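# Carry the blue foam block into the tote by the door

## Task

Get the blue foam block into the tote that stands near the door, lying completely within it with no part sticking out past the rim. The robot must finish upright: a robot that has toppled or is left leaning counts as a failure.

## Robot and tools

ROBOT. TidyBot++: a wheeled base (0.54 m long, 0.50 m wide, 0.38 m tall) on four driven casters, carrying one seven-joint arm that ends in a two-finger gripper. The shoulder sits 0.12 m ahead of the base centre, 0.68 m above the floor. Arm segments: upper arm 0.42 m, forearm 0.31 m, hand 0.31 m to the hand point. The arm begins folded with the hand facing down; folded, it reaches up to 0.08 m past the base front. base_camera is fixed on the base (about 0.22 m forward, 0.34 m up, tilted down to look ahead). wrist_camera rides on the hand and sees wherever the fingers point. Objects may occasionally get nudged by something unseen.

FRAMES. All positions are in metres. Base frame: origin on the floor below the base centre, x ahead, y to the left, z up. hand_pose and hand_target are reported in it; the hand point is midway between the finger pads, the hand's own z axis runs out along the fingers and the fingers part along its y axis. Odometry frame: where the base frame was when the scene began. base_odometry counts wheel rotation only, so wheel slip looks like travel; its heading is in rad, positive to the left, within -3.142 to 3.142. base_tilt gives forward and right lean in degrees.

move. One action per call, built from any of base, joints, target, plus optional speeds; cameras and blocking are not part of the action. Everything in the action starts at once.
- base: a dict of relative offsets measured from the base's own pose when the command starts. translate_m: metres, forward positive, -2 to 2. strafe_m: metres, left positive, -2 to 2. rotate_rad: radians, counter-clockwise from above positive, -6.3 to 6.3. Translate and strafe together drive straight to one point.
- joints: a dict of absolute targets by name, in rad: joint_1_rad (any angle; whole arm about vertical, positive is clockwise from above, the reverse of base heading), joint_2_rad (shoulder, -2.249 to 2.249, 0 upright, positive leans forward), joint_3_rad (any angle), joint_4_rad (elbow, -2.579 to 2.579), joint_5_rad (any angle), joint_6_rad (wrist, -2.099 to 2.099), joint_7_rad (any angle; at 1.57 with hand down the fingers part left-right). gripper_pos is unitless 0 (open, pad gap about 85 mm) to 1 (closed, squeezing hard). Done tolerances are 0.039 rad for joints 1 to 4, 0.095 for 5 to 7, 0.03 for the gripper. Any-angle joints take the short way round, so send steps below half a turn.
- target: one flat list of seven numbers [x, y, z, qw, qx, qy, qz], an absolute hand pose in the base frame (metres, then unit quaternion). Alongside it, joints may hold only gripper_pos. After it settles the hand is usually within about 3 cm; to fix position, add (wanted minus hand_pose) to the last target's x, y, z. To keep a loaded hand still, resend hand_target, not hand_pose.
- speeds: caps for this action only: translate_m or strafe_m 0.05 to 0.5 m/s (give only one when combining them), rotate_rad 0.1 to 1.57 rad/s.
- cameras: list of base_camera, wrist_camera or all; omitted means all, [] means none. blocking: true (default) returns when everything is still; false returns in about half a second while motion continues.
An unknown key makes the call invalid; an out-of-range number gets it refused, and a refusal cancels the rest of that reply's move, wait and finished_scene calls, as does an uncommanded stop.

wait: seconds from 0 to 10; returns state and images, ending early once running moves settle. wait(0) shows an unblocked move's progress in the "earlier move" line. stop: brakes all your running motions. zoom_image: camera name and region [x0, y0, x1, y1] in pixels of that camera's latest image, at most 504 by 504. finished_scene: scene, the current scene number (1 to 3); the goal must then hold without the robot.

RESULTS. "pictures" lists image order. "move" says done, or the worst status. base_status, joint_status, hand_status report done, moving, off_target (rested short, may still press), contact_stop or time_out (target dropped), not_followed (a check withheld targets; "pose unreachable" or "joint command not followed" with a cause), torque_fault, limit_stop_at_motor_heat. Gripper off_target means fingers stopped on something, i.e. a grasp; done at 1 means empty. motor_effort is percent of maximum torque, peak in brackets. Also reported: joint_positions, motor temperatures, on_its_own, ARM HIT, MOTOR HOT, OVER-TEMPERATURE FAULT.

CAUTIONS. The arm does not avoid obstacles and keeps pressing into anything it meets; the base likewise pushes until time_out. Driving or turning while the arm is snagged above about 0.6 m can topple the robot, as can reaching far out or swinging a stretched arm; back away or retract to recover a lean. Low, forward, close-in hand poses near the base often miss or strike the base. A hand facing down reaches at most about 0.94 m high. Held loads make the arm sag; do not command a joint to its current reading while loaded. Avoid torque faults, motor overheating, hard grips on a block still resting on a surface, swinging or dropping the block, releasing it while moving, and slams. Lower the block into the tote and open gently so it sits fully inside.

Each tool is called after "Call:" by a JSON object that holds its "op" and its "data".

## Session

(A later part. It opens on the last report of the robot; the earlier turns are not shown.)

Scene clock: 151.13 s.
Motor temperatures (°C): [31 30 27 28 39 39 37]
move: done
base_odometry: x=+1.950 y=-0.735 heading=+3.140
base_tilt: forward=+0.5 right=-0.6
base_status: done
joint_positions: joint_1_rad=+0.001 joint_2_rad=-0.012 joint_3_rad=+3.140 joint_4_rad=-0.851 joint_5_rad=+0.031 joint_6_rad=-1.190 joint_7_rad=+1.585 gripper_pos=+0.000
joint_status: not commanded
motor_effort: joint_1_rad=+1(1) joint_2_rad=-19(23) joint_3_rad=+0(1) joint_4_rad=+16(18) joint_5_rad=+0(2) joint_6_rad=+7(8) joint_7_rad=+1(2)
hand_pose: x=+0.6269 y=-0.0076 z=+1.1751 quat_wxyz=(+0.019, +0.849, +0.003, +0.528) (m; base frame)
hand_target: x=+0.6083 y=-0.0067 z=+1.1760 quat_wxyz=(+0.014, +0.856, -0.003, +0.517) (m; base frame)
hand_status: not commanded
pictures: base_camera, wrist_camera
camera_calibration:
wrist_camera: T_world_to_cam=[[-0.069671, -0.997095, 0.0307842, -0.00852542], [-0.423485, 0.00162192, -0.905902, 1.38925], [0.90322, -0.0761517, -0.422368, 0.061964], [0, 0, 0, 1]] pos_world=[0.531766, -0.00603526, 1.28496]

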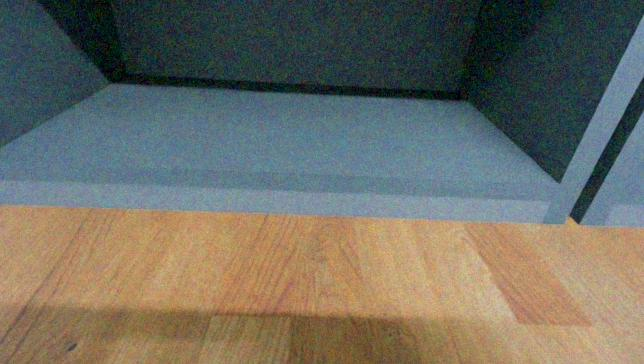

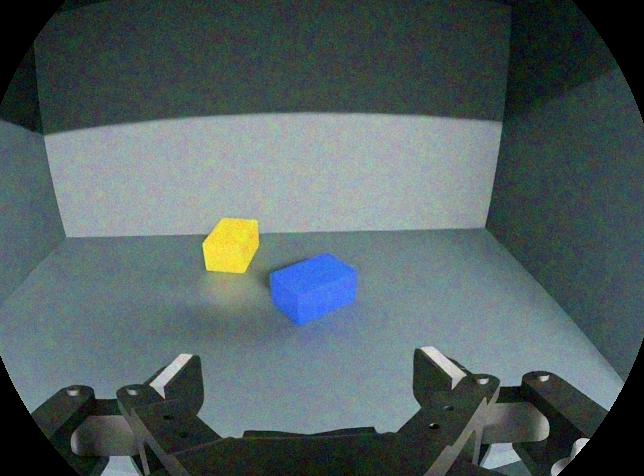

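Call:
{"op": "move", "data": {"joints": {"joint_2_rad": 0.033, "joint_4_rad": -0.812, "joint_6_rad": -1.337, "joint_1_rad":0.81,"joint_3_rad":3.14,"joint_5_rad":0.03,"joint_7_rad":1.57}, "cameras": []}}

Call:
{"op": "move", "data": {"base": {"strafe_m": 0.425}, "cameras": []}}

Call:
{"op": "move", "data": {"base": {"translate_m": 0.33}, "speeds": {"translate_m": 0.2}}}

Scene clock: 186.07 s.
Motor temperatures (°C): [31 30 27 28 39 39 37]
move: done
base_odometry: x=+1.950 y=-0.735 heading=+3.140
base_tilt: forward=+0.5 right=-0.6
base_status: not commanded
joint_positions: joint_1_rad=+0.793 joint_2_rad=+0.012 joint_3_rad=+3.140 joint_4_rad=-0.834 joint_5_rad=+0.031 joint_6_rad=-1.275 joint_7_rad=+1.585 gripper_pos=+0.000
joint_status: all done
motor_effort: joint_1_rad=+1(2) joint_2_rad=-19(21) joint_3_rad=+1(2) joint_4_rad=+16(18) joint_5_rad=-1(3) joint_6_rad=+7(8) joint_7_rad=+1(2)
hand_pose: x=+0.4685 y=-0.3653 z=+1.1485 quat_wxyz=(+0.206, +0.806, -0.334, +0.443) (m; base frame)
hand_target: x=+0.4614 y=-0.3697 z=+1.1325 quat_wxyz=(+0.195, +0.814, -0.353, +0.419) (m; base frame)
hand_status: not commanded
pictures: none
No camera images: "cameras" was empty.

Scene clock: 188.30 s.
Motor temperatures (°C): [31 30 27 28 39 39 37]
move: done
base_odometry: x=+1.949 y=-1.160 heading=+3.140
base_tilt: forward=+0.5 right=-0.6
base_status: done
joint_positions: joint_1_rad=+0.797 joint_2_rad=+0.024 joint_3_rad=+3.140 joint_4_rad=-0.830 joint_5_rad=+0.031 joint_6_rad=-1.278 joint_7_rad=+1.585 gripper_pos=+0.000
joint_status: not commanded
motor_effort: joint_1_rad=+1(3) joint_2_rad=-20(22) joint_3_rad=+0(2) joint_4_rad=+17(18) joint_5_rad=-1(2) joint_6_rad=+7(7) joint_7_rad=+1(2)
hand_pose: x=+0.4710 y=-0.3702 z=+1.1431 quat_wxyz=(+0.204, +0.808, -0.336, +0.438) (m; base frame)
hand_target: x=+0.4614 y=-0.3697 z=+1.1325 quat_wxyz=(+0.195, +0.814, -0.353, +0.419) (m; base frame)
hand_status: not commanded
pictures: none
No camera images: "cameras" was empty.

Scene clock: 190.73 s.
Motor temperatures (°C): [31 30 27 28 39 39 37]
move: done
base_odometry: x=+1.619 y=-1.159 heading=+3.140
base_tilt: forward=+0.5 right=-0.6
base_status: done
joint_positions: joint_1_rad=+0.798 joint_2_rad=+0.027 joint_3_rad=+3.140 joint_4_rad=-0.829 joint_5_rad=+0.031 joint_6_rad=-1.279 joint_7_rad=+1.585 gripper_pos=+0.000
joint_status: not commanded
motor_effort: joint_1_rad=+1(2) joint_2_rad=-20(22) joint_3_rad=+0(1) joint_4_rad=+17(18) joint_5_rad=-1(2) joint_6_rad=+6(7) joint_7_rad=+1(1)
hand_pose: x=+0.4711 y=-0.3716 z=+1.1419 quat_wxyz=(+0.204, +0.809, -0.337, +0.437) (m; base frame)
hand_target: x=+0.4614 y=-0.3697 z=+1.1325 quat_wxyz=(+0.195, +0.814, -0.353, +0.419) (m; base frame)
hand_status: not commanded
pictures: base_camera, wrist_camera
camera_calibration:
wrist_camera: T_world_to_cam=[[-0.760726, -0.648063, 0.0362058, 0.0677199], [-0.358496, 0.373009, -0.855771, 1.3439], [0.541088, -0.663987, -0.516086, 0.220128], [0, 0, 0, 1]] pos_world=[0.414192, -0.311239, 1.26123]

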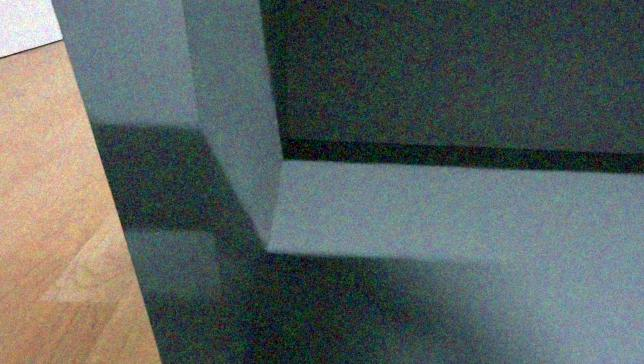

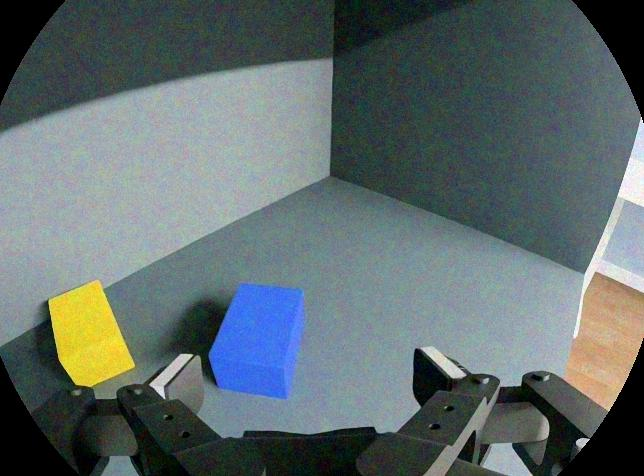

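Call:
{"op": "move", "data": {"base": {"strafe_m": 0.045}, "cameras": []}}

Call:
{"op": "move", "data": {"joints": {"joint_2_rad": 0.185, "joint_4_rad": -0.861, "joint_6_rad": -1.18, "joint_1_rad":0.82}, "cameras": ["wrist_camera"]}}

Scene clock: 206.17 s.
Motor temperatures (°C): [31 30 27 29 39 39 37]
move: done
base_odometry: x=+1.619 y=-1.204 heading=+3.140
base_tilt: forward=+0.5 right=-0.6
base_status: done
joint_positions: joint_1_rad=+0.799 joint_2_rad=+0.029 joint_3_rad=+3.140 joint_4_rad=-0.828 joint_5_rad=+0.031 joint_6_rad=-1.280 joint_7_rad=+1.585 gripper_pos=+0.000
joint_status: not commanded
motor_effort: joint_1_rad=+1(2) joint_2_rad=-20(24) joint_3_rad=+0(2) joint_4_rad=+16(18) joint_5_rad=-1(2) joint_6_rad=+7(7) joint_7_rad=+1(1)
hand_pose: x=+0.4715 y=-0.3722 z=+1.1413 quat_wxyz=(+0.204, +0.809, -0.337, +0.436) (m; base frame)
hand_target: x=+0.4614 y=-0.3697 z=+1.1325 quat_wxyz=(+0.195, +0.814, -0.353, +0.419) (m; base frame)
hand_status: not commanded
pictures: none
No camera images: "cameras" was empty.

Scene clock: 207.37 s.
Motor temperatures (°C): [31 30 27 29 39 39 37]
move: done
base_odometry: x=+1.619 y=-1.204 heading=+3.140
base_tilt: forward=+0.5 right=-0.6
base_status: not commanded
joint_positions: joint_1_rad=+0.802 joint_2_rad=+0.194 joint_3_rad=+3.140 joint_4_rad=-0.863 joint_5_rad=+0.031 joint_6_rad=-1.223 joint_7_rad=+1.585 gripper_pos=+0.000
joint_status: all done
motor_effort: joint_1_rad=+1(1) joint_2_rad=-27(32) joint_3_rad=+0(1) joint_4_rad=+18(20) joint_5_rad=-1(2) joint_6_rad=+6(7) joint_7_rad=+1(2)
hand_pose: x=+0.5251 y=-0.4292 z=+1.0466 quat_wxyz=(+0.179, +0.839, -0.349, +0.377) (m; base frame)
hand_target: x=+0.5210 y=-0.4403 z=+1.0633 quat_wxyz=(+0.189, +0.822, -0.358, +0.400) (m; base frame)
hand_status: not commanded
pictures: wrist_camera
camera_calibration:
wrist_camera: T_world_to_cam=[[-0.757558, -0.651121, 0.0463341, 0.0612872], [-0.440779, 0.457893, -0.772041, 1.29518], [0.481477, -0.605289, -0.633881, 0.28336], [0, 0, 0, 1]] pos_world=[0.480887, -0.381635, 1.17671]

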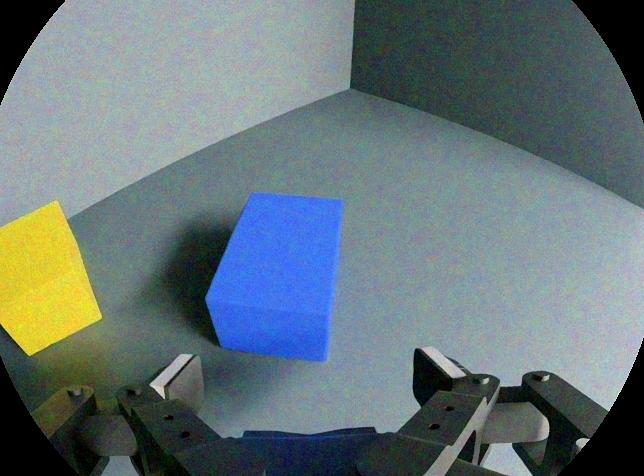

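Call:
{"op": "move", "data": {"joints": {"joint_2_rad": 0.30, "joint_4_rad": -0.83, "joint_6_rad": -1.0, "joint_1_rad":0.812}, "cameras": ["wrist_camera"]}}

Scene clock: 216.53 s.
Motor temperatures (°C): [31 30 27 29 39 39 37]
move: done
base_odometry: x=+1.619 y=-1.204 heading=+3.140
base_tilt: forward=+0.5 right=-0.6
base_status: not commanded
joint_positions: joint_1_rad=+0.802 joint_2_rad=+0.275 joint_3_rad=+3.140 joint_4_rad=-0.838 joint_5_rad=+0.030 joint_6_rad=-1.047 joint_7_rad=+1.585 gripper_pos=+0.000
joint_status: all done
motor_effort: joint_1_rad=+1(3) joint_2_rad=-30(32) joint_3_rad=+0(3) joint_4_rad=+18(19) joint_5_rad=+0(2) joint_6_rad=+6(7) joint_7_rad=+1(2)
hand_pose: x=+0.5704 y=-0.4748 z=+1.0531 quat_wxyz=(+0.201, +0.815, -0.337, +0.427) (m; base frame)
hand_target: x=+0.5776 y=-0.4919 z=+1.0529 quat_wxyz=(+0.204, +0.804, -0.344, +0.439) (m; base frame)
hand_status: not commanded
pictures: wrist_camera
camera_calibration:
wrist_camera: T_world_to_cam=[[-0.757879, -0.651108, 0.0409681, 0.071566], [-0.376021, 0.38464, -0.843006, 1.34402], [0.53313, -0.654301, -0.536341, 0.0825361], [0, 0, 0, 1]] pos_world=[0.515616, -0.416363, 1.17435]

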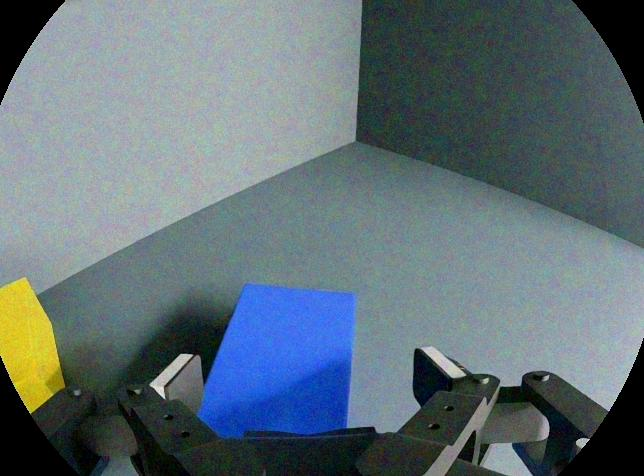

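Call:
{"op": "move", "data": {"joints": {"joint_1_rad":0.785}, "cameras": []}}

Call:
{"op": "move", "data": {"joints": {"joint_2_rad": 0.345}, "cameras": ["wrist_camera"]}}

Scene clock: 225.73 s.
Motor temperatures (°C): [31 30 27 29 39 39 37]
move: done
base_odometry: x=+1.619 y=-1.204 heading=+3.140
base_tilt: forward=+0.5 right=-0.6
base_status: not commanded
joint_positions: joint_1_rad=+0.793 joint_2_rad=+0.277 joint_3_rad=+3.140 joint_4_rad=-0.838 joint_5_rad=+0.030 joint_6_rad=-1.044 joint_7_rad=+1.585 gripper_pos=+0.000
joint_status: all done
motor_effort: joint_1_rad=+1(2) joint_2_rad=-30(30) joint_3_rad=+0(1) joint_4_rad=+18(18) joint_5_rad=-1(1) joint_6_rad=+6(6) joint_7_rad=+1(2)
hand_pose: x=+0.5754 y=-0.4714 z=+1.0526 quat_wxyz=(+0.199, +0.816, -0.333, +0.428) (m; base frame)
hand_target: x=+0.5907 y=-0.4793 z=+1.0529 quat_wxyz=(+0.198, +0.809, -0.333, +0.442) (m; base frame)
hand_status: not commanded
pictures: none
No camera images: "cameras" was empty.

Scene clock: 226.43 s.
Motor temperatures (°C): [31 30 27 29 39 39 37]
move: off_target
base_odometry: x=+1.619 y=-1.204 heading=+3.140
base_tilt: forward=+0.5 right=-0.6
base_status: not commanded
joint_positions: joint_1_rad=+0.792 joint_2_rad=+0.290 joint_3_rad=+3.140 joint_4_rad=-0.827 joint_5_rad=+0.030 joint_6_rad=-1.039 joint_7_rad=+1.585 gripper_pos=+0.000
joint_status: joint_2_rad off_target (ended at +0.290, target +0.345)
motor_effort: joint_1_rad=+2(2) joint_2_rad=-25(30) joint_3_rad=+1(2) joint_4_rad=+15(17) joint_5_rad=+1(1) joint_6_rad=+5(5) joint_7_rad=+2(2)
hand_pose: x=+0.5798 y=-0.4757 z=+1.0510 quat_wxyz=(+0.199, +0.816, -0.333, +0.429) (m; base frame)
hand_target: x=+0.6020 y=-0.4906 z=+1.0222 quat_wxyz=(+0.191, +0.819, -0.337, +0.424) (m; base frame)
hand_status: not commanded
pictures: wrist_camera
camera_calibration:
wrist_camera: T_world_to_cam=[[-0.751854, -0.658064, 0.0408387, 0.0714724], [-0.377605, 0.378992, -0.844855, 1.34635], [0.540491, -0.650628, -0.533435, 0.0702945], [0, 0, 0, 1]] pos_world=[0.524132, -0.417487, 1.17205]

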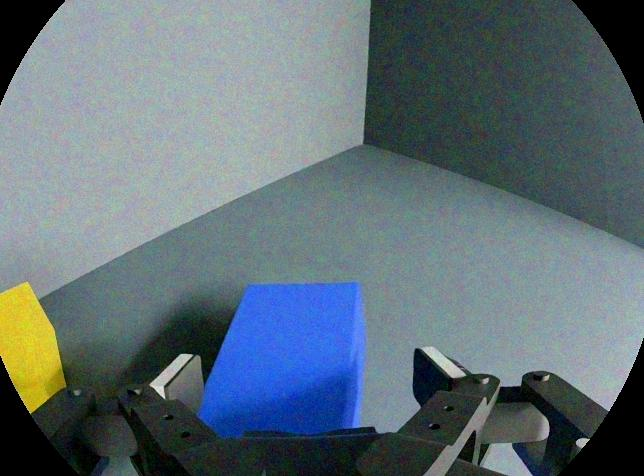

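Call:
{"op": "move", "data": {"joints": {"joint_2_rad": 0.22}, "cameras": []}}

Call:
{"op": "move", "data": {"joints": {"joint_1_rad": 0.73}, "cameras": ["wrist_camera"]}}

Scene clock: 232.87 s.
Motor temperatures (°C): [31 31 27 29 39 39 37]
move: done
base_odometry: x=+1.619 y=-1.204 heading=+3.140
base_tilt: forward=+0.5 right=-0.6
base_status: not commanded
joint_positions: joint_1_rad=+0.792 joint_2_rad=+0.257 joint_3_rad=+3.140 joint_4_rad=-0.833 joint_5_rad=+0.030 joint_6_rad=-1.039 joint_7_rad=+1.585 gripper_pos=+0.000
joint_status: all done
motor_effort: joint_1_rad=+1(2) joint_2_rad=-31(34) joint_3_rad=+0(2) joint_4_rad=+19(20) joint_5_rad=-1(2) joint_6_rad=+7(7) joint_7_rad=+1(2)
hand_pose: x=+0.5709 y=-0.4666 z=+1.0698 quat_wxyz=(+0.204, +0.809, -0.331, +0.441) (m; base frame)
hand_target: x=+0.5682 y=-0.4568 z=+1.1054 quat_wxyz=(+0.212, +0.790, -0.326, +0.474) (m; base frame)
hand_status: not commanded
pictures: none
No camera images: "cameras" was empty.

Scene clock: 233.67 s.
Motor temperatures (°C): [31 31 27 29 39 39 37]
move: done
base_odometry: x=+1.619 y=-1.204 heading=+3.140
base_tilt: forward=+0.5 right=-0.6
base_status: not commanded
joint_positions: joint_1_rad=+0.739 joint_2_rad=+0.257 joint_3_rad=+3.139 joint_4_rad=-0.833 joint_5_rad=+0.030 joint_6_rad=-1.039 joint_7_rad=+1.585 gripper_pos=+0.000
joint_status: all done
motor_effort: joint_1_rad=+1(3) joint_2_rad=-31(32) joint_3_rad=+0(2) joint_4_rad=+19(20) joint_5_rad=-1(1) joint_6_rad=+7(7) joint_7_rad=+2(2)
hand_pose: x=+0.5954 y=-0.4416 z=+1.0698 quat_wxyz=(+0.192, +0.818, -0.309, +0.446) (m; base frame)
hand_target: x=+0.5926 y=-0.4315 z=+1.1054 quat_wxyz=(+0.199, +0.799, -0.305, +0.480) (m; base frame)
hand_status: not commanded
pictures: wrist_camera
camera_calibration:
wrist_camera: T_world_to_cam=[[-0.716063, -0.696942, 0.0390531, 0.0683422], [-0.379946, 0.342215, -0.859378, 1.35586], [0.585572, -0.630207, -0.509847, 0.0510045], [0, 0, 0, 1]] pos_world=[0.534224, -0.384222, 1.18853]

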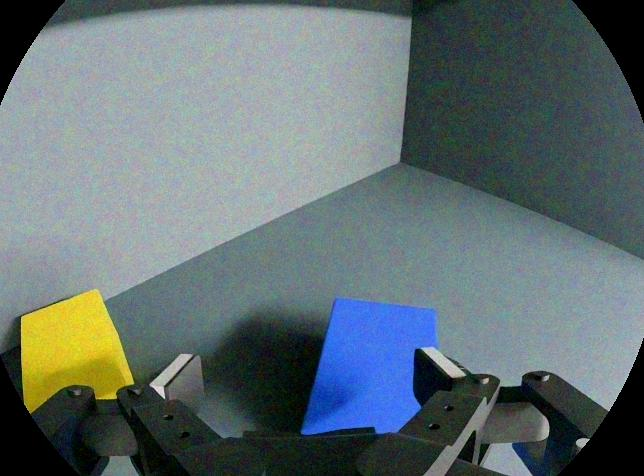

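Call:
{"op": "move", "data": {"joints": {"joint_1_rad": 0.765}, "cameras": ["wrist_camera"]}}

Scene clock: 240.63 s.
Motor temperatures (°C): [31 31 27 29 39 39 37]
move: done
base_odometry: x=+1.619 y=-1.204 heading=+3.140
base_tilt: forward=+0.5 right=-0.6
base_status: not commanded
joint_positions: joint_1_rad=+0.756 joint_2_rad=+0.257 joint_3_rad=+3.139 joint_4_rad=-0.833 joint_5_rad=+0.030 joint_6_rad=-1.039 joint_7_rad=+1.585 gripper_pos=+0.000
joint_status: all done
motor_effort: joint_1_rad=+1(2) joint_2_rad=-31(32) joint_3_rad=+0(1) joint_4_rad=+18(20) joint_5_rad=-1(1) joint_6_rad=+7(7) joint_7_rad=+1(2)
hand_pose: x=+0.5876 y=-0.4499 z=+1.0698 quat_wxyz=(+0.196, +0.815, -0.316, +0.444) (m; base frame)
hand_target: x=+0.5772 y=-0.4478 z=+1.1054 quat_wxyz=(+0.207, +0.793, -0.318, +0.476) (m; base frame)
hand_status: not commanded
pictures: wrist_camera
camera_calibration:
wrist_camera: T_world_to_cam=[[-0.7282, -0.68425, 0.0390694, 0.0697432], [-0.373909, 0.348858, -0.859355, 1.35513], [0.574384, -0.640391, -0.509885, 0.0523976], [0, 0, 0, 1]] pos_world=[0.527387, -0.391473, 1.18853]

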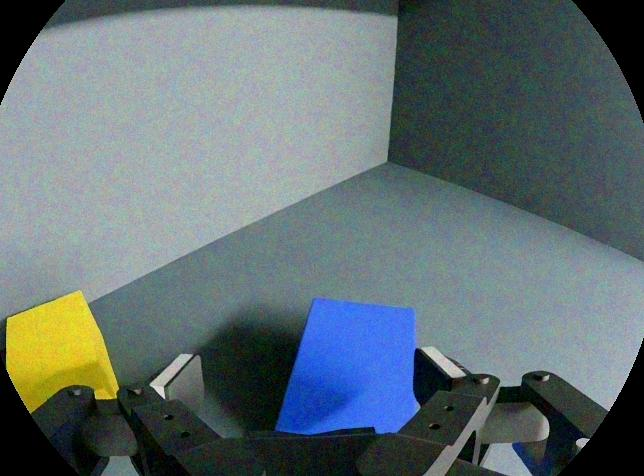

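Call:
{"op": "move", "data": {"joints": {"joint_1_rad": 0.784}, "cameras": []}}

Call:
{"op": "move", "data": {"joints": {"joint_2_rad": 0.345}, "cameras": ["wrist_camera"]}}

Scene clock: 247.27 s.
Motor temperatures (°C): [31 31 27 29 39 39 37]
move: done
base_odometry: x=+1.619 y=-1.204 heading=+3.140
base_tilt: forward=+0.5 right=-0.6
base_status: not commanded
joint_positions: joint_1_rad=+0.771 joint_2_rad=+0.257 joint_3_rad=+3.139 joint_4_rad=-0.833 joint_5_rad=+0.030 joint_6_rad=-1.039 joint_7_rad=+1.585 gripper_pos=+0.000
joint_status: all done
motor_effort: joint_1_rad=+1(2) joint_2_rad=-31(32) joint_3_rad=+0(1) joint_4_rad=+19(19) joint_5_rad=-1(1) joint_6_rad=+6(7) joint_7_rad=+1(2)
hand_pose: x=+0.5809 y=-0.4566 z=+1.0698 quat_wxyz=(+0.199, +0.813, -0.322, +0.443) (m; base frame)
hand_target: x=+0.5687 y=-0.4564 z=+1.1054 quat_wxyz=(+0.211, +0.790, -0.326, +0.474) (m; base frame)
hand_status: not commanded
pictures: none
No camera images: "cameras" was empty.

Scene clock: 248.43 s.
Motor temperatures (°C): [31 31 27 29 39 39 37]
move: done
base_odometry: x=+1.619 y=-1.204 heading=+3.140
base_tilt: forward=+0.5 right=-0.6
base_status: not commanded
joint_positions: joint_1_rad=+0.771 joint_2_rad=+0.344 joint_3_rad=+3.139 joint_4_rad=-0.832 joint_5_rad=+0.030 joint_6_rad=-1.038 joint_7_rad=+1.585 gripper_pos=+0.000
joint_status: all done
motor_effort: joint_1_rad=+1(1) joint_2_rad=-33(38) joint_3_rad=+0(1) joint_4_rad=+19(21) joint_5_rad=-1(1) joint_6_rad=+6(7) joint_7_rad=+1(1)
hand_pose: x=+0.6036 y=-0.4786 z=+1.0120 quat_wxyz=(+0.184, +0.832, -0.329, +0.407) (m; base frame)
hand_target: x=+0.6025 y=-0.4902 z=+1.0222 quat_wxyz=(+0.191, +0.819, -0.337, +0.424) (m; base frame)
hand_status: not commanded
pictures: wrist_camera
camera_calibration:
wrist_camera: T_world_to_cam=[[-0.735484, -0.676103, 0.0441452, 0.0670803], [-0.420745, 0.404685, -0.811914, 1.32851], [0.531072, -0.615723, -0.582106, 0.106356], [0, 0, 0, 1]] pos_world=[0.551817, -0.426789, 1.13758]

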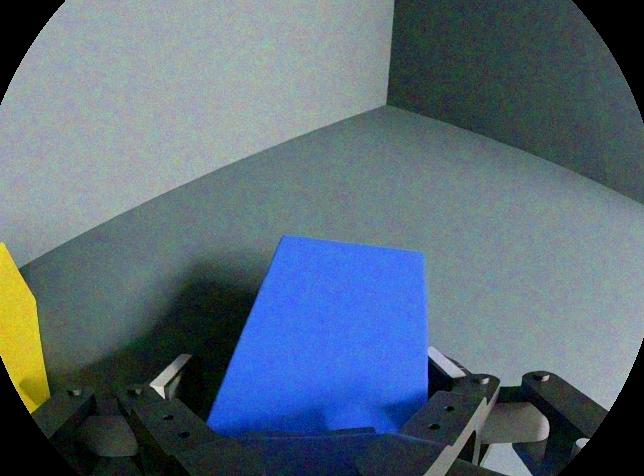

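Call:
{"op": "move", "data": {"joints": {"gripper_pos": 0.6}, "cameras": ["wrist_camera"]}}

Scene clock: 252.87 s.
Motor temperatures (°C): [31 31 27 29 39 39 37]
move: off_target
base_odometry: x=+1.619 y=-1.204 heading=+3.140
base_tilt: forward=+0.5 right=-0.6
base_status: not commanded
joint_positions: joint_1_rad=+0.771 joint_2_rad=+0.344 joint_3_rad=+3.139 joint_4_rad=-0.829 joint_5_rad=+0.030 joint_6_rad=-1.034 joint_7_rad=+1.585 gripper_pos=+0.367
joint_status: gripper_pos off_target (ended at +0.367, target +0.600)
motor_effort: joint_1_rad=+1(2) joint_2_rad=-31(34) joint_3_rad=+0(1) joint_4_rad=+18(19) joint_5_rad=-1(2) joint_6_rad=+5(6) joint_7_rad=+1(2)
hand_pose: x=+0.6042 y=-0.4793 z=+1.0150 quat_wxyz=(+0.186, +0.830, -0.328, +0.411) (m; base frame)
hand_target: x=+0.6025 y=-0.4902 z=+1.0222 quat_wxyz=(+0.191, +0.819, -0.337, +0.424) (m; base frame)
hand_status: not commanded
pictures: wrist_camera
camera_calibration:
wrist_camera: T_world_to_cam=[[-0.735685, -0.675915, 0.043668, 0.0677766], [-0.416123, 0.400168, -0.816521, 1.33118], [0.534424, -0.618873, -0.575662, 0.0972773], [0, 0, 0, 1]] pos_world=[0.551812, -0.426684, 1.13998]

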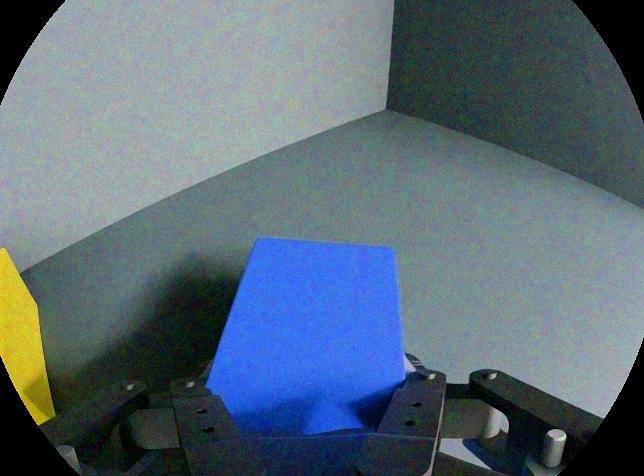

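Gripped. Firm slightly and lift.

Call:
{"op": "move", "data": {"joints": {"gripper_pos": 0.8}, "cameras": []}}

Call:
{"op": "move", "data": {"joints": {"joint_2_rad": 0.2}, "cameras": ["wrist_camera"]}}

Scene clock: 258.07 s.
Motor temperatures (°C): [31 31 27 29 39 39 37]
move: off_target
base_odometry: x=+1.619 y=-1.204 heading=+3.140
base_tilt: forward=+0.5 right=-0.6
base_status: not commanded
joint_positions: joint_1_rad=+0.771 joint_2_rad=+0.344 joint_3_rad=+3.139 joint_4_rad=-0.829 joint_5_rad=+0.030 joint_6_rad=-1.034 joint_7_rad=+1.585 gripper_pos=+0.367
joint_status: gripper_pos off_target (ended at +0.367, target +0.800)
motor_effort: joint_1_rad=+1(1) joint_2_rad=-32(33) joint_3_rad=+0(1) joint_4_rad=+18(18) joint_5_rad=-1(1) joint_6_rad=+5(6) joint_7_rad=+1(2)
hand_pose: x=+0.6042 y=-0.4793 z=+1.0150 quat_wxyz=(+0.186, +0.830, -0.328, +0.411) (m; base frame)
hand_target: x=+0.6025 y=-0.4902 z=+1.0222 quat_wxyz=(+0.191, +0.819, -0.337, +0.424) (m; base frame)
hand_status: not commanded
pictures: none
No camera images: "cameras" was empty.

Scene clock: 259.27 s.
Motor temperatures (°C): [31 31 27 29 39 39 37]
move: done
base_odometry: x=+1.619 y=-1.204 heading=+3.140
base_tilt: forward=+0.5 right=-0.6
base_status: not commanded
joint_positions: joint_1_rad=+0.771 joint_2_rad=+0.220 joint_3_rad=+3.139 joint_4_rad=-0.836 joint_5_rad=+0.030 joint_6_rad=-1.034 joint_7_rad=+1.585 gripper_pos=+0.367
joint_status: all done
motor_effort: joint_1_rad=+1(1) joint_2_rad=-30(39) joint_3_rad=+0(0) joint_4_rad=+19(21) joint_5_rad=-1(1) joint_6_rad=+7(8) joint_7_rad=+1(2)
hand_pose: x=+0.5710 y=-0.4469 z=+1.0928 quat_wxyz=(+0.205, +0.804, -0.318, +0.458) (m; base frame)
hand_target: x=+0.5626 y=-0.4503 z=+1.1181 quat_wxyz=(+0.215, +0.785, -0.324, +0.482) (m; base frame)
hand_status: not commanded
pictures: wrist_camera
camera_calibration:
wrist_camera: T_world_to_cam=[[-0.739053, -0.672638, 0.0368661, 0.0725853], [-0.345206, 0.33116, -0.878161, 1.364], [0.578476, -0.661733, -0.476943, 0.0276139], [0, 0, 0, 1]] pos_world=[0.508533, -0.384607, 1.20831]

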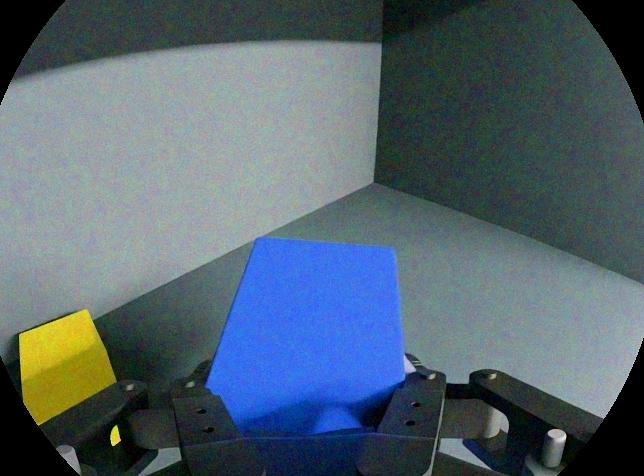

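Call:
{"op": "move", "data": {"base": {"translate_m": -0.5}, "speeds": {"translate_m": 0.3}, "cameras": []}}

Call:
{"op": "move", "data": {"joints": {"joint_1_rad": 0, "joint_2_rad": -0.88, "joint_4_rad": -1.9,"joint_6_rad":-0.8}, "base": {"strafe_m": 0.4}, "cameras": ["base_camera"]}}

Scene clock: 270.90 s.
Motor temperatures (°C): [31 31 27 29 39 39 37]
move: done
base_odometry: x=+2.119 y=-1.205 heading=+3.140
base_tilt: forward=+0.5 right=-0.6
base_status: done
joint_positions: joint_1_rad=+0.775 joint_2_rad=+0.219 joint_3_rad=+3.139 joint_4_rad=-0.836 joint_5_rad=+0.030 joint_6_rad=-1.034 joint_7_rad=+1.585 gripper_pos=+0.367
joint_status: not commanded
motor_effort: joint_1_rad=+1(3) joint_2_rad=-29(33) joint_3_rad=+0(1) joint_4_rad=+19(20) joint_5_rad=-1(2) joint_6_rad=+7(7) joint_7_rad=+1(1)
hand_pose: x=+0.5693 y=-0.4484 z=+1.0931 quat_wxyz=(+0.206, +0.803, -0.320, +0.458) (m; base frame)
hand_target: x=+0.5626 y=-0.4503 z=+1.1181 quat_wxyz=(+0.215, +0.785, -0.324, +0.482) (m; base frame)
hand_status: not commanded
pictures: none
No camera images: "cameras" was empty.

Scene clock: 273.27 s.
Motor temperatures (°C): [31 31 27 29 39 39 37]
move: done
base_odometry: x=+2.119 y=-1.605 heading=+3.140
base_tilt: forward=+0.5 right=-0.6
base_status: done
joint_positions: joint_1_rad=+0.018 joint_2_rad=-0.858 joint_3_rad=+3.132 joint_4_rad=-1.894 joint_5_rad=+0.030 joint_6_rad=-0.853 joint_7_rad=+1.585 gripper_pos=+0.367
joint_status: all done
motor_effort: joint_1_rad=+1(2) joint_2_rad=+8(35) joint_3_rad=+1(4) joint_4_rad=+19(21) joint_5_rad=-1(2) joint_6_rad=+7(9) joint_7_rad=+1(2)
hand_pose: x=+0.3665 y=-0.0063 z=+1.0202 quat_wxyz=(+0.026, +0.810, +0.005, +0.586) (m; base frame)
hand_target: x=+0.3642 y=-0.0047 z=+1.0377 quat_wxyz=(+0.015, +0.789, +0.002, +0.614) (m; base frame)
hand_status: not commanded
pictures: base_camera

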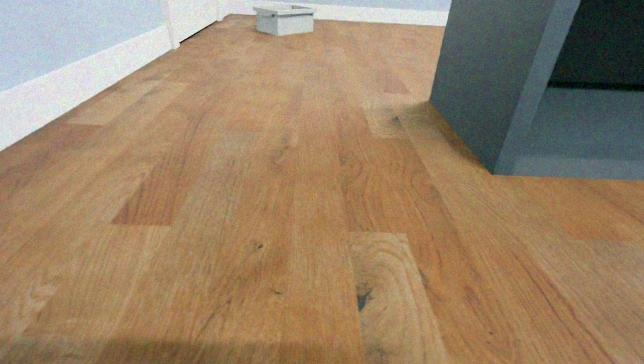

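Call:
{"op": "move", "data": {"base": {"strafe_m": 0.04}, "cameras": []}}

Call:
{"op": "move", "data": {"base": {"translate_m": 1.4}}}

Scene clock: 280.47 s.
Motor temperatures (°C): [31 31 27 28 39 39 37]
move: done
base_odometry: x=+2.119 y=-1.646 heading=+3.140
base_tilt: forward=+0.5 right=-0.6
base_status: done
joint_positions: joint_1_rad=+0.016 joint_2_rad=-0.859 joint_3_rad=+3.134 joint_4_rad=-1.894 joint_5_rad=+0.030 joint_6_rad=-0.852 joint_7_rad=+1.585 gripper_pos=+0.367
joint_status: not commanded
motor_effort: joint_1_rad=+1(1) joint_2_rad=+9(10) joint_3_rad=+1(3) joint_4_rad=+20(20) joint_5_rad=+0(2) joint_6_rad=+8(8) joint_7_rad=+1(1)
hand_pose: x=+0.3666 y=-0.0063 z=+1.0205 quat_wxyz=(+0.025, +0.809, +0.005, +0.587) (m; base frame)
hand_target: x=+0.3642 y=-0.0047 z=+1.0377 quat_wxyz=(+0.015, +0.789, +0.002, +0.614) (m; base frame)
hand_status: not commanded
pictures: none
No camera images: "cameras" was empty.

Scene clock: 284.63 s.
Motor temperatures (°C): [31 31 27 28 39 39 37]
move: done
base_odometry: x=+0.719 y=-1.644 heading=+3.141
base_tilt: forward=+0.5 right=-0.6
base_status: done
joint_positions: joint_1_rad=+0.015 joint_2_rad=-0.867 joint_3_rad=+3.134 joint_4_rad=-1.896 joint_5_rad=+0.030 joint_6_rad=-0.850 joint_7_rad=+1.585 gripper_pos=+0.367
joint_status: not commanded
motor_effort: joint_1_rad=+1(1) joint_2_rad=+9(11) joint_3_rad=+1(2) joint_4_rad=+20(20) joint_5_rad=-1(2) joint_6_rad=+8(8) joint_7_rad=+1(2)
hand_pose: x=+0.3640 y=-0.0063 z=+1.0219 quat_wxyz=(+0.025, +0.807, +0.005, +0.590) (m; base frame)
hand_target: x=+0.3642 y=-0.0047 z=+1.0377 quat_wxyz=(+0.015, +0.789, +0.002, +0.614) (m; base frame)
hand_status: not commanded
pictures: base_camera, wrist_camera
camera_calibration:
wrist_camera: T_world_to_cam=[[-0.0757962, -0.996596, 0.0324319, -0.0202985], [-0.283926, -0.00960788, -0.958798, 1.14224], [0.955846, -0.0818816, -0.282231, 0.0724338], [0, 0, 0, 1]] pos_world=[0.253539, -0.00332381, 1.11628]

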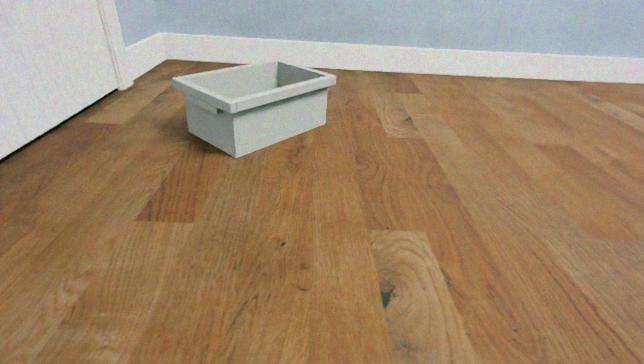

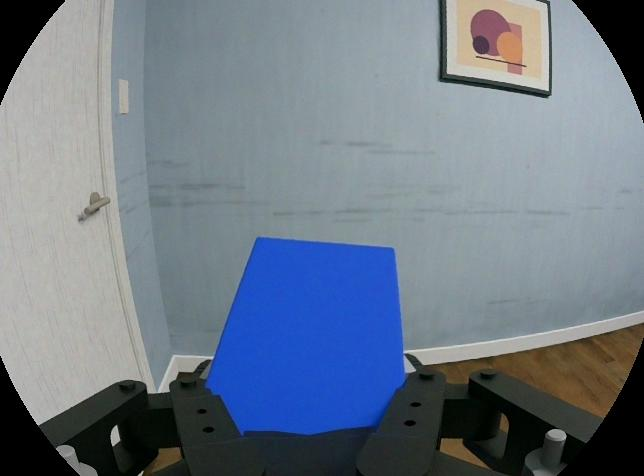

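Call:
{"op": "move", "data": {"base": {"translate_m": 0.42}, "speeds": {"translate_m": 0.3}, "cameras": []}}

Call:
{"op": "move", "data": {"joints": {"joint_1_rad": -0.326, "joint_2_rad": 0.9, "joint_4_rad": -1.81,"joint_6_rad":-0.433,"joint_7_rad":2.03,"joint_5_rad":0,"joint_3_rad":3.14}}}

Scene clock: 304.63 s.
Motor temperatures (°C): [31 31 27 28 39 39 37]
move: done
base_odometry: x=+0.299 y=-1.644 heading=+3.141
base_tilt: forward=+0.5 right=-0.6
base_status: done
joint_positions: joint_1_rad=+0.015 joint_2_rad=-0.870 joint_3_rad=+3.134 joint_4_rad=-1.896 joint_5_rad=+0.030 joint_6_rad=-0.850 joint_7_rad=+1.585 gripper_pos=+0.367
joint_status: not commanded
motor_effort: joint_1_rad=+1(1) joint_2_rad=+10(12) joint_3_rad=+1(2) joint_4_rad=+18(20) joint_5_rad=-1(2) joint_6_rad=+8(8) joint_7_rad=+1(2)
hand_pose: x=+0.3629 y=-0.0063 z=+1.0225 quat_wxyz=(+0.025, +0.806, +0.005, +0.591) (m; base frame)
hand_target: x=+0.3642 y=-0.0047 z=+1.0377 quat_wxyz=(+0.015, +0.789, +0.002, +0.614) (m; base frame)
hand_status: not commanded
pictures: none
No camera images: "cameras" was empty.

Scene clock: 307.60 s.
Motor temperatures (°C): [31 31 27 28 39 39 37]
move: done
base_odometry: x=+0.299 y=-1.644 heading=+3.141
base_tilt: forward=+0.5 right=-0.6
base_status: not commanded
joint_positions: joint_1_rad=-0.308 joint_2_rad=+0.896 joint_3_rad=+3.134 joint_4_rad=-1.827 joint_5_rad=+0.028 joint_6_rad=-0.489 joint_7_rad=+1.980 gripper_pos=+0.367
joint_status: all done
motor_effort: joint_1_rad=+1(2) joint_2_rad=-37(40) joint_3_rad=-1(2) joint_4_rad=+6(20) joint_5_rad=-1(2) joint_6_rad=-1(9) joint_7_rad=+1(2)
hand_pose: x=+0.5323 y=+0.1329 z=+0.3470 quat_wxyz=(+0.001, +0.930, +0.365, -0.036) (m; base frame)
hand_target: x=+0.5547 y=+0.1496 z=+0.3465 quat_wxyz=(-0.001, +0.924, +0.383, -0.001) (m; base frame)
hand_status: not commanded
pictures: base_camera, wrist_camera
camera_calibration:
wrist_camera: T_world_to_cam=[[0.660037, -0.750775, 0.0262331, -0.269184], [-0.751005, -0.658574, 0.0476521, 0.529877], [-0.0184996, -0.0511533, -0.998519, 0.495654], [0, 0, 0, 1]] pos_world=[0.584782, 0.172221, 0.476732]

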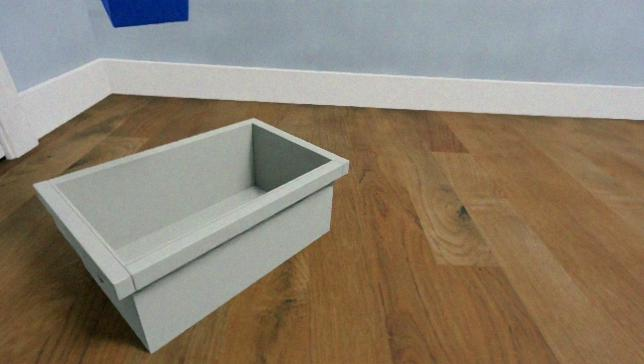

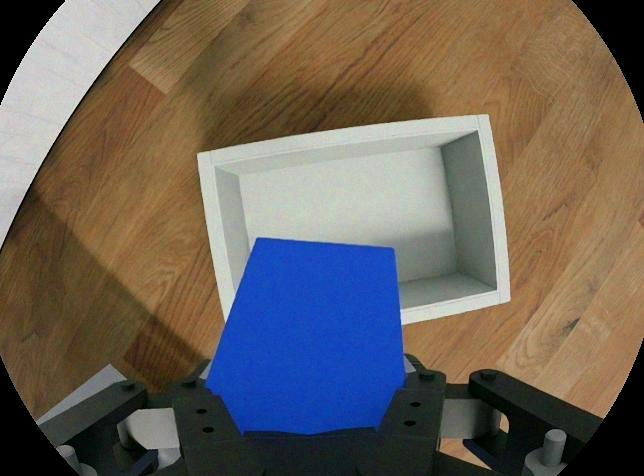

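Call:
{"op": "move", "data": {"base": {"translate_m": 0.065}, "cameras": []}}

Call:
{"op": "move", "data": {"target": [0.56, 0.146, 0.22, 0, 0.924, 0.383, 0]}}

Scene clock: 320.60 s.
Motor temperatures (°C): [31 31 27 28 39 39 36]
move: done
base_odometry: x=+0.234 y=-1.644 heading=+3.141
base_tilt: forward=+0.5 right=-0.6
base_status: done
joint_positions: joint_1_rad=-0.311 joint_2_rad=+0.896 joint_3_rad=+3.134 joint_4_rad=-1.818 joint_5_rad=+0.028 joint_6_rad=-0.483 joint_7_rad=+1.981 gripper_pos=+0.367
joint_status: not commanded
motor_effort: joint_1_rad=+1(2) joint_2_rad=-38(40) joint_3_rad=+0(1) joint_4_rad=+7(8) joint_5_rad=-1(1) joint_6_rad=-2(2) joint_7_rad=+1(1)
hand_pose: x=+0.5392 y=+0.1367 z=+0.3479 quat_wxyz=(+0.002, +0.930, +0.367, -0.028) (m; base frame)
hand_target: x=+0.5547 y=+0.1496 z=+0.3465 quat_wxyz=(-0.001, +0.924, +0.383, -0.001) (m; base frame)
hand_status: not commanded
pictures: none
No camera images: "cameras" was empty.

Scene clock: 322.17 s.
Motor temperatures (°C): [31 31 27 28 39 39 36]
move: done
base_odometry: x=+0.234 y=-1.644 heading=+3.141
base_tilt: forward=+0.5 right=-0.6
base_status: not commanded
joint_positions: joint_1_rad=-0.292 joint_2_rad=+1.199 joint_3_rad=+3.095 joint_4_rad=-1.727 joint_5_rad=+0.209 joint_6_rad=-0.300 joint_7_rad=+1.865 gripper_pos=+0.367
joint_status: not commanded
motor_effort: joint_1_rad=+1(1) joint_2_rad=-40(43) joint_3_rad=-2(2) joint_4_rad=+3(7) joint_5_rad=-1(1) joint_6_rad=-2(2) joint_7_rad=+1(1)
hand_pose: x=+0.5326 y=+0.1349 z=+0.2183 quat_wxyz=(+0.005, +0.919, +0.393, -0.039) (m; base frame)
hand_target: x=+0.5600 y=+0.1460 z=+0.2200 quat_wxyz=(+0.000, +0.924, +0.383, +0.000) (m; base frame)
hand_status: done (0.030 m and 4.7 deg from the pose sent, 0.130 m and 3.7 deg at the start)
pictures: base_camera, wrist_camera
camera_calibration:
wrist_camera: T_world_to_cam=[[0.704451, -0.709191, 0.0282334, -0.29421], [-0.70946, -0.70246, 0.0567056, 0.519461], [-0.0203823, -0.0599768, -0.997992, 0.369226], [0, 0, 0, 1]] pos_world=[0.583319, 0.178394, 0.347335]

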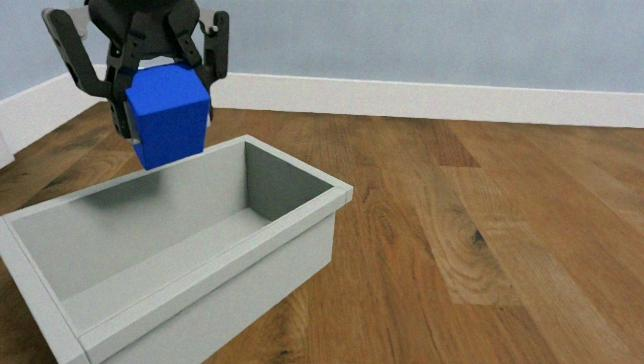

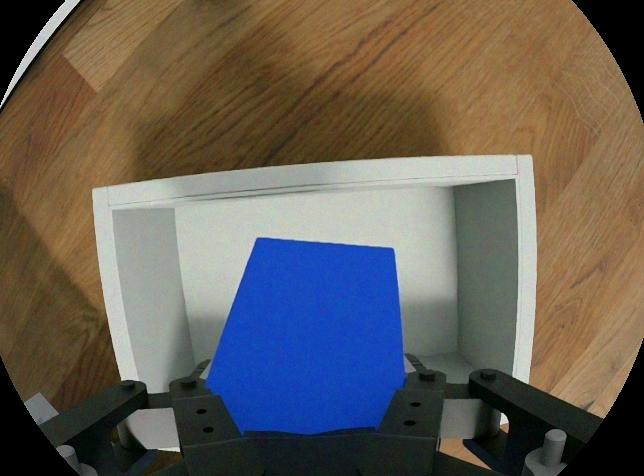

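Call:
{"op": "move", "data": {"target": [0.57, 0.143, 0.12, 0, 0.924, 0.383, 0]}}

Scene clock: 330.63 s.
Motor temperatures (°C): [31 31 27 28 39 39 36]
move: done
base_odometry: x=+0.234 y=-1.644 heading=+3.141
base_tilt: forward=+0.5 right=-0.6
base_status: not commanded
joint_positions: joint_1_rad=-0.292 joint_2_rad=+1.438 joint_3_rad=+3.095 joint_4_rad=-1.544 joint_5_rad=+0.215 joint_6_rad=-0.243 joint_7_rad=+1.865 gripper_pos=+0.367
joint_status: not commanded
motor_effort: joint_1_rad=+1(1) joint_2_rad=-42(45) joint_3_rad=-1(2) joint_4_rad=+2(4) joint_5_rad=-1(2) joint_6_rad=-2(2) joint_7_rad=+1(2)
hand_pose: x=+0.5387 y=+0.1412 z=+0.1178 quat_wxyz=(-0.002, +0.919, +0.391, -0.039) (m; base frame)
hand_target: x=+0.5700 y=+0.1430 z=+0.1200 quat_wxyz=(+0.000, +0.924, +0.383, +0.000) (m; base frame)
hand_status: done (0.031 m and 4.6 deg from the pose sent, 0.105 m and 4.7 deg at the start)
pictures: base_camera, wrist_camera
camera_calibration:
wrist_camera: T_world_to_cam=[[0.701967, -0.712029, 0.0160222, -0.288062], [-0.711774, -0.700575, 0.0507166, 0.535538], [-0.024887, -0.0470056, -0.998585, 0.270123], [0, 0, 0, 1]] pos_world=[0.590115, 0.182773, 0.247195]

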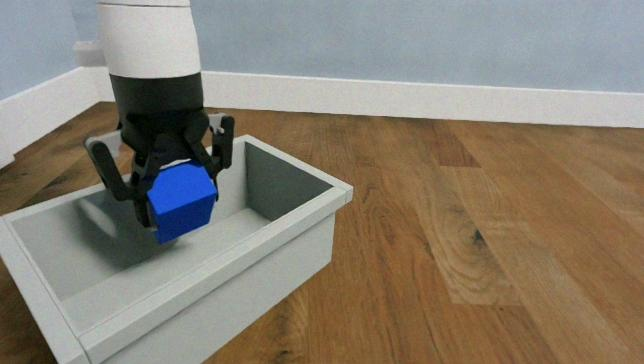

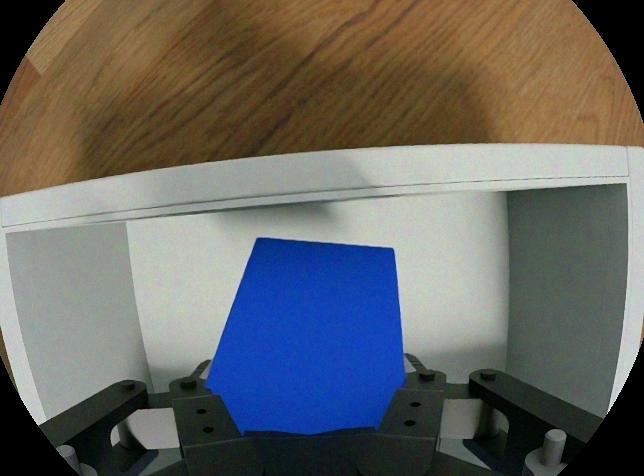

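Call:
{"op": "move", "data": {"target": [0.57, 0.143, 0.078, 0, 0.924, 0.383, 0]}}

Scene clock: 335.47 s.
Motor temperatures (°C): [31 31 27 28 39 39 36]
move: done
base_odometry: x=+0.234 y=-1.644 heading=+3.141
base_tilt: forward=+0.6 right=-0.6
base_status: not commanded
joint_positions: joint_1_rad=-0.292 joint_2_rad=+1.533 joint_3_rad=+3.095 joint_4_rad=-1.455 joint_5_rad=+0.215 joint_6_rad=-0.229 joint_7_rad=+1.865 gripper_pos=+0.367
joint_status: not commanded
motor_effort: joint_1_rad=+1(1) joint_2_rad=-41(44) joint_3_rad=-1(3) joint_4_rad=+2(3) joint_5_rad=-1(2) joint_6_rad=-2(2) joint_7_rad=+1(2)
hand_pose: x=+0.5422 y=+0.1431 z=+0.0776 quat_wxyz=(-0.003, +0.920, +0.390, -0.035) (m; base frame)
hand_target: x=+0.5700 y=+0.1430 z=+0.0780 quat_wxyz=(+0.000, +0.924, +0.383, +0.000) (m; base frame)
hand_status: done (0.028 m and 4.1 deg from the pose sent, 0.051 m and 4.6 deg at the start)
pictures: base_camera, wrist_camera
camera_calibration:
wrist_camera: T_world_to_cam=[[0.699016, -0.714912, 0.0166571, -0.286534], [-0.714851, -0.697956, 0.0429688, 0.543312], [-0.019093, -0.0419433, -0.998938, 0.226415], [0, 0, 0, 1]] pos_world=[0.593002, 0.183858, 0.207601]

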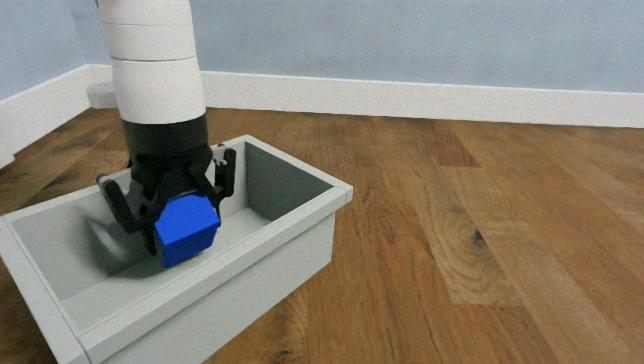

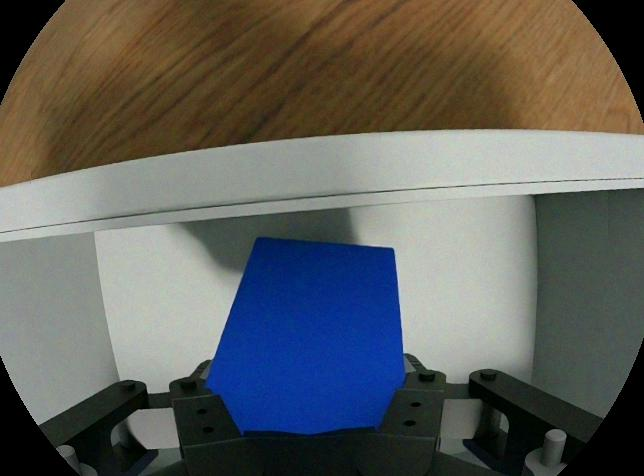

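Call:
{"op": "move", "data": {"target": [0.57, 0.143, 0.055, 0, 0.924, 0.383, 0]}}

Scene clock: 354.20 s.
Motor temperatures (°C): [31 32 27 28 39 39 36]
move: done
base_odometry: x=+0.234 y=-1.644 heading=+3.141
base_tilt: forward=+0.5 right=-0.6
base_status: not commanded
joint_positions: joint_1_rad=-0.291 joint_2_rad=+1.572 joint_3_rad=+3.095 joint_4_rad=-1.401 joint_5_rad=+0.215 joint_6_rad=-0.226 joint_7_rad=+1.865 gripper_pos=+0.367
joint_status: not commanded
motor_effort: joint_1_rad=+0(1) joint_2_rad=-36(42) joint_3_rad=-1(2) joint_4_rad=+4(5) joint_5_rad=-1(2) joint_6_rad=+1(2) joint_7_rad=+1(1)
hand_pose: x=+0.5524 y=+0.1461 z=+0.0616 quat_wxyz=(-0.002, +0.921, +0.389, -0.026) (m; base frame)
hand_target: x=+0.5700 y=+0.1430 z=+0.0550 quat_wxyz=(+0.000, +0.924, +0.383, +0.000) (m; base frame)
hand_status: done (0.019 m and 3.1 deg from the pose sent, 0.036 m and 4.1 deg at the start)
pictures: base_camera, wrist_camera
camera_calibration:
wrist_camera: T_world_to_cam=[[0.696615, -0.717029, 0.0244198, -0.290027], [-0.717442, -0.696109, 0.0266328, 0.555618], [-0.00209771, -0.0360726, -0.999347, 0.200483], [0, 0, 0, 1]] pos_world=[0.601081, 0.186045, 0.192637]

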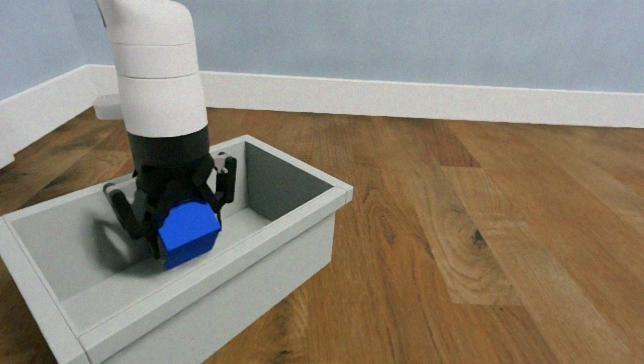

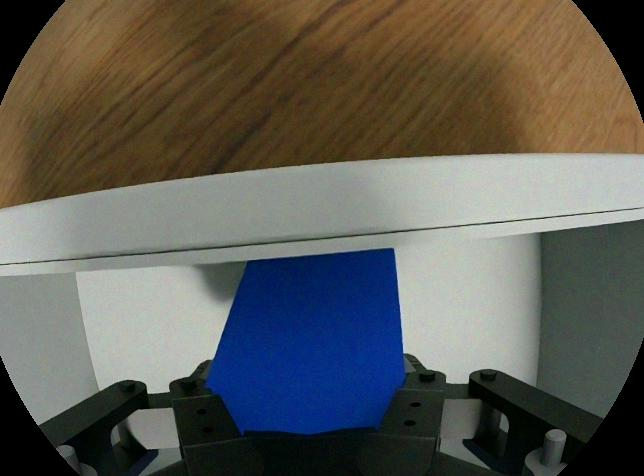

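Call:
{"op": "move", "data": {"joints": {"gripper_pos": 0.1}, "cameras": ["wrist_camera"]}}

Call:
{"op": "move", "data": {"target": [0.56, 0.143, 0.26, 0, 0.924, 0.383, 0]}}

Scene clock: 361.63 s.
Motor temperatures (°C): [31 32 27 28 39 39 36]
move: done
base_odometry: x=+0.234 y=-1.644 heading=+3.141
base_tilt: forward=+0.5 right=-0.6
base_status: not commanded
joint_positions: joint_1_rad=-0.291 joint_2_rad=+1.583 joint_3_rad=+3.095 joint_4_rad=-1.398 joint_5_rad=+0.215 joint_6_rad=-0.217 joint_7_rad=+1.865 gripper_pos=+0.100
joint_status: all done
motor_effort: joint_1_rad=+1(1) joint_2_rad=-41(43) joint_3_rad=-1(2) joint_4_rad=+2(5) joint_5_rad=-2(2) joint_6_rad=-1(2) joint_7_rad=+1(1)
hand_pose: x=+0.5503 y=+0.1461 z=+0.0565 quat_wxyz=(-0.003, +0.921, +0.388, -0.026) (m; base frame)
hand_target: x=+0.5700 y=+0.1430 z=+0.0550 quat_wxyz=(+0.000, +0.924, +0.383, +0.000) (m; base frame)
hand_status: not commanded
pictures: wrist_camera
camera_calibration:
wrist_camera: T_world_to_cam=[[0.696427, -0.717253, 0.023199, -0.288274], [-0.717626, -0.695985, 0.0248782, 0.55445], [-0.00169784, -0.0339741, -0.999421, 0.194852], [0, 0, 0, 1]] pos_world=[0.59898, 0.185743, 0.187633]

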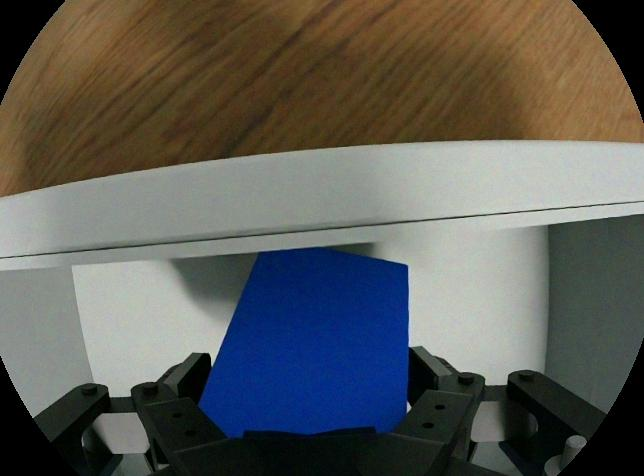

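Scene clock: 363.37 s.
Motor temperatures (°C): [31 32 27 28 39 39 36]
move: done
base_odometry: x=+0.234 y=-1.644 heading=+3.141
base_tilt: forward=+0.5 right=-0.6
base_status: not commanded
joint_positions: joint_1_rad=-0.277 joint_2_rad=+1.140 joint_3_rad=+3.078 joint_4_rad=-1.741 joint_5_rad=+0.215 joint_6_rad=-0.242 joint_7_rad=+1.865 gripper_pos=+0.100
joint_status: not commanded
motor_effort: joint_1_rad=+1(1) joint_2_rad=-40(45) joint_3_rad=-2(2) joint_4_rad=+5(6) joint_5_rad=-1(2) joint_6_rad=-1(2) joint_7_rad=+1(1)
hand_pose: x=+0.5650 y=+0.1510 z=+0.2440 quat_wxyz=(-0.002, +0.920, +0.392, +0.013) (m; base frame)
hand_target: x=+0.5600 y=+0.1430 z=+0.2600 quat_wxyz=(+0.000, +0.924, +0.383, +0.000) (m; base frame)
hand_status: done (0.019 m and 1.9 deg from the pose sent, 0.204 m and 3.0 deg at the start)
pictures: base_camera, wrist_camera
camera_calibration:
wrist_camera: T_world_to_cam=[[0.699231, -0.712938, 0.0528602, -0.308777], [-0.7115, -0.701203, -0.045624, 0.578224], [0.0695928, -0.00570827, -0.997559, 0.33739], [0, 0, 0, 1]] pos_world=[0.603833, 0.187239, 0.379269]

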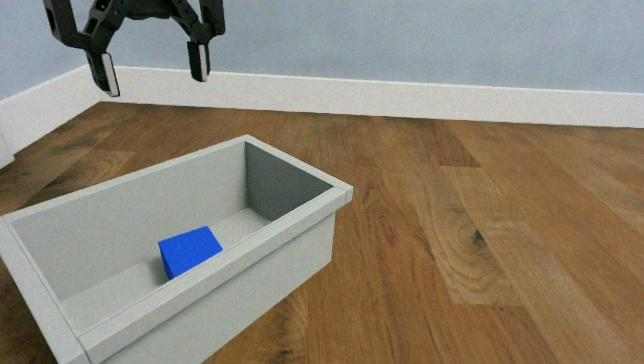

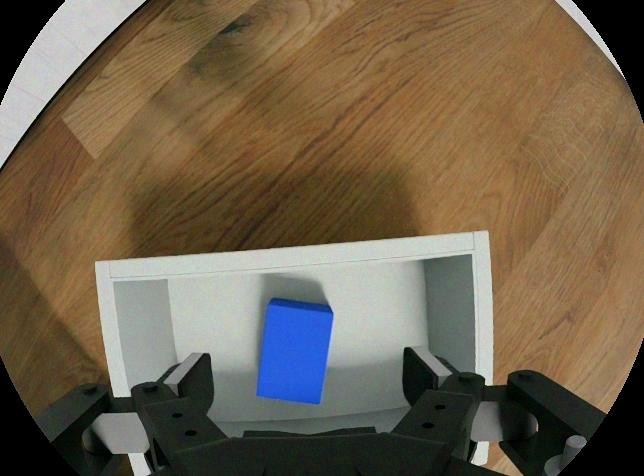

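Call:
{"op": "finished_scene", "data": {"scene": 2}}

The scene is finished: the task was done.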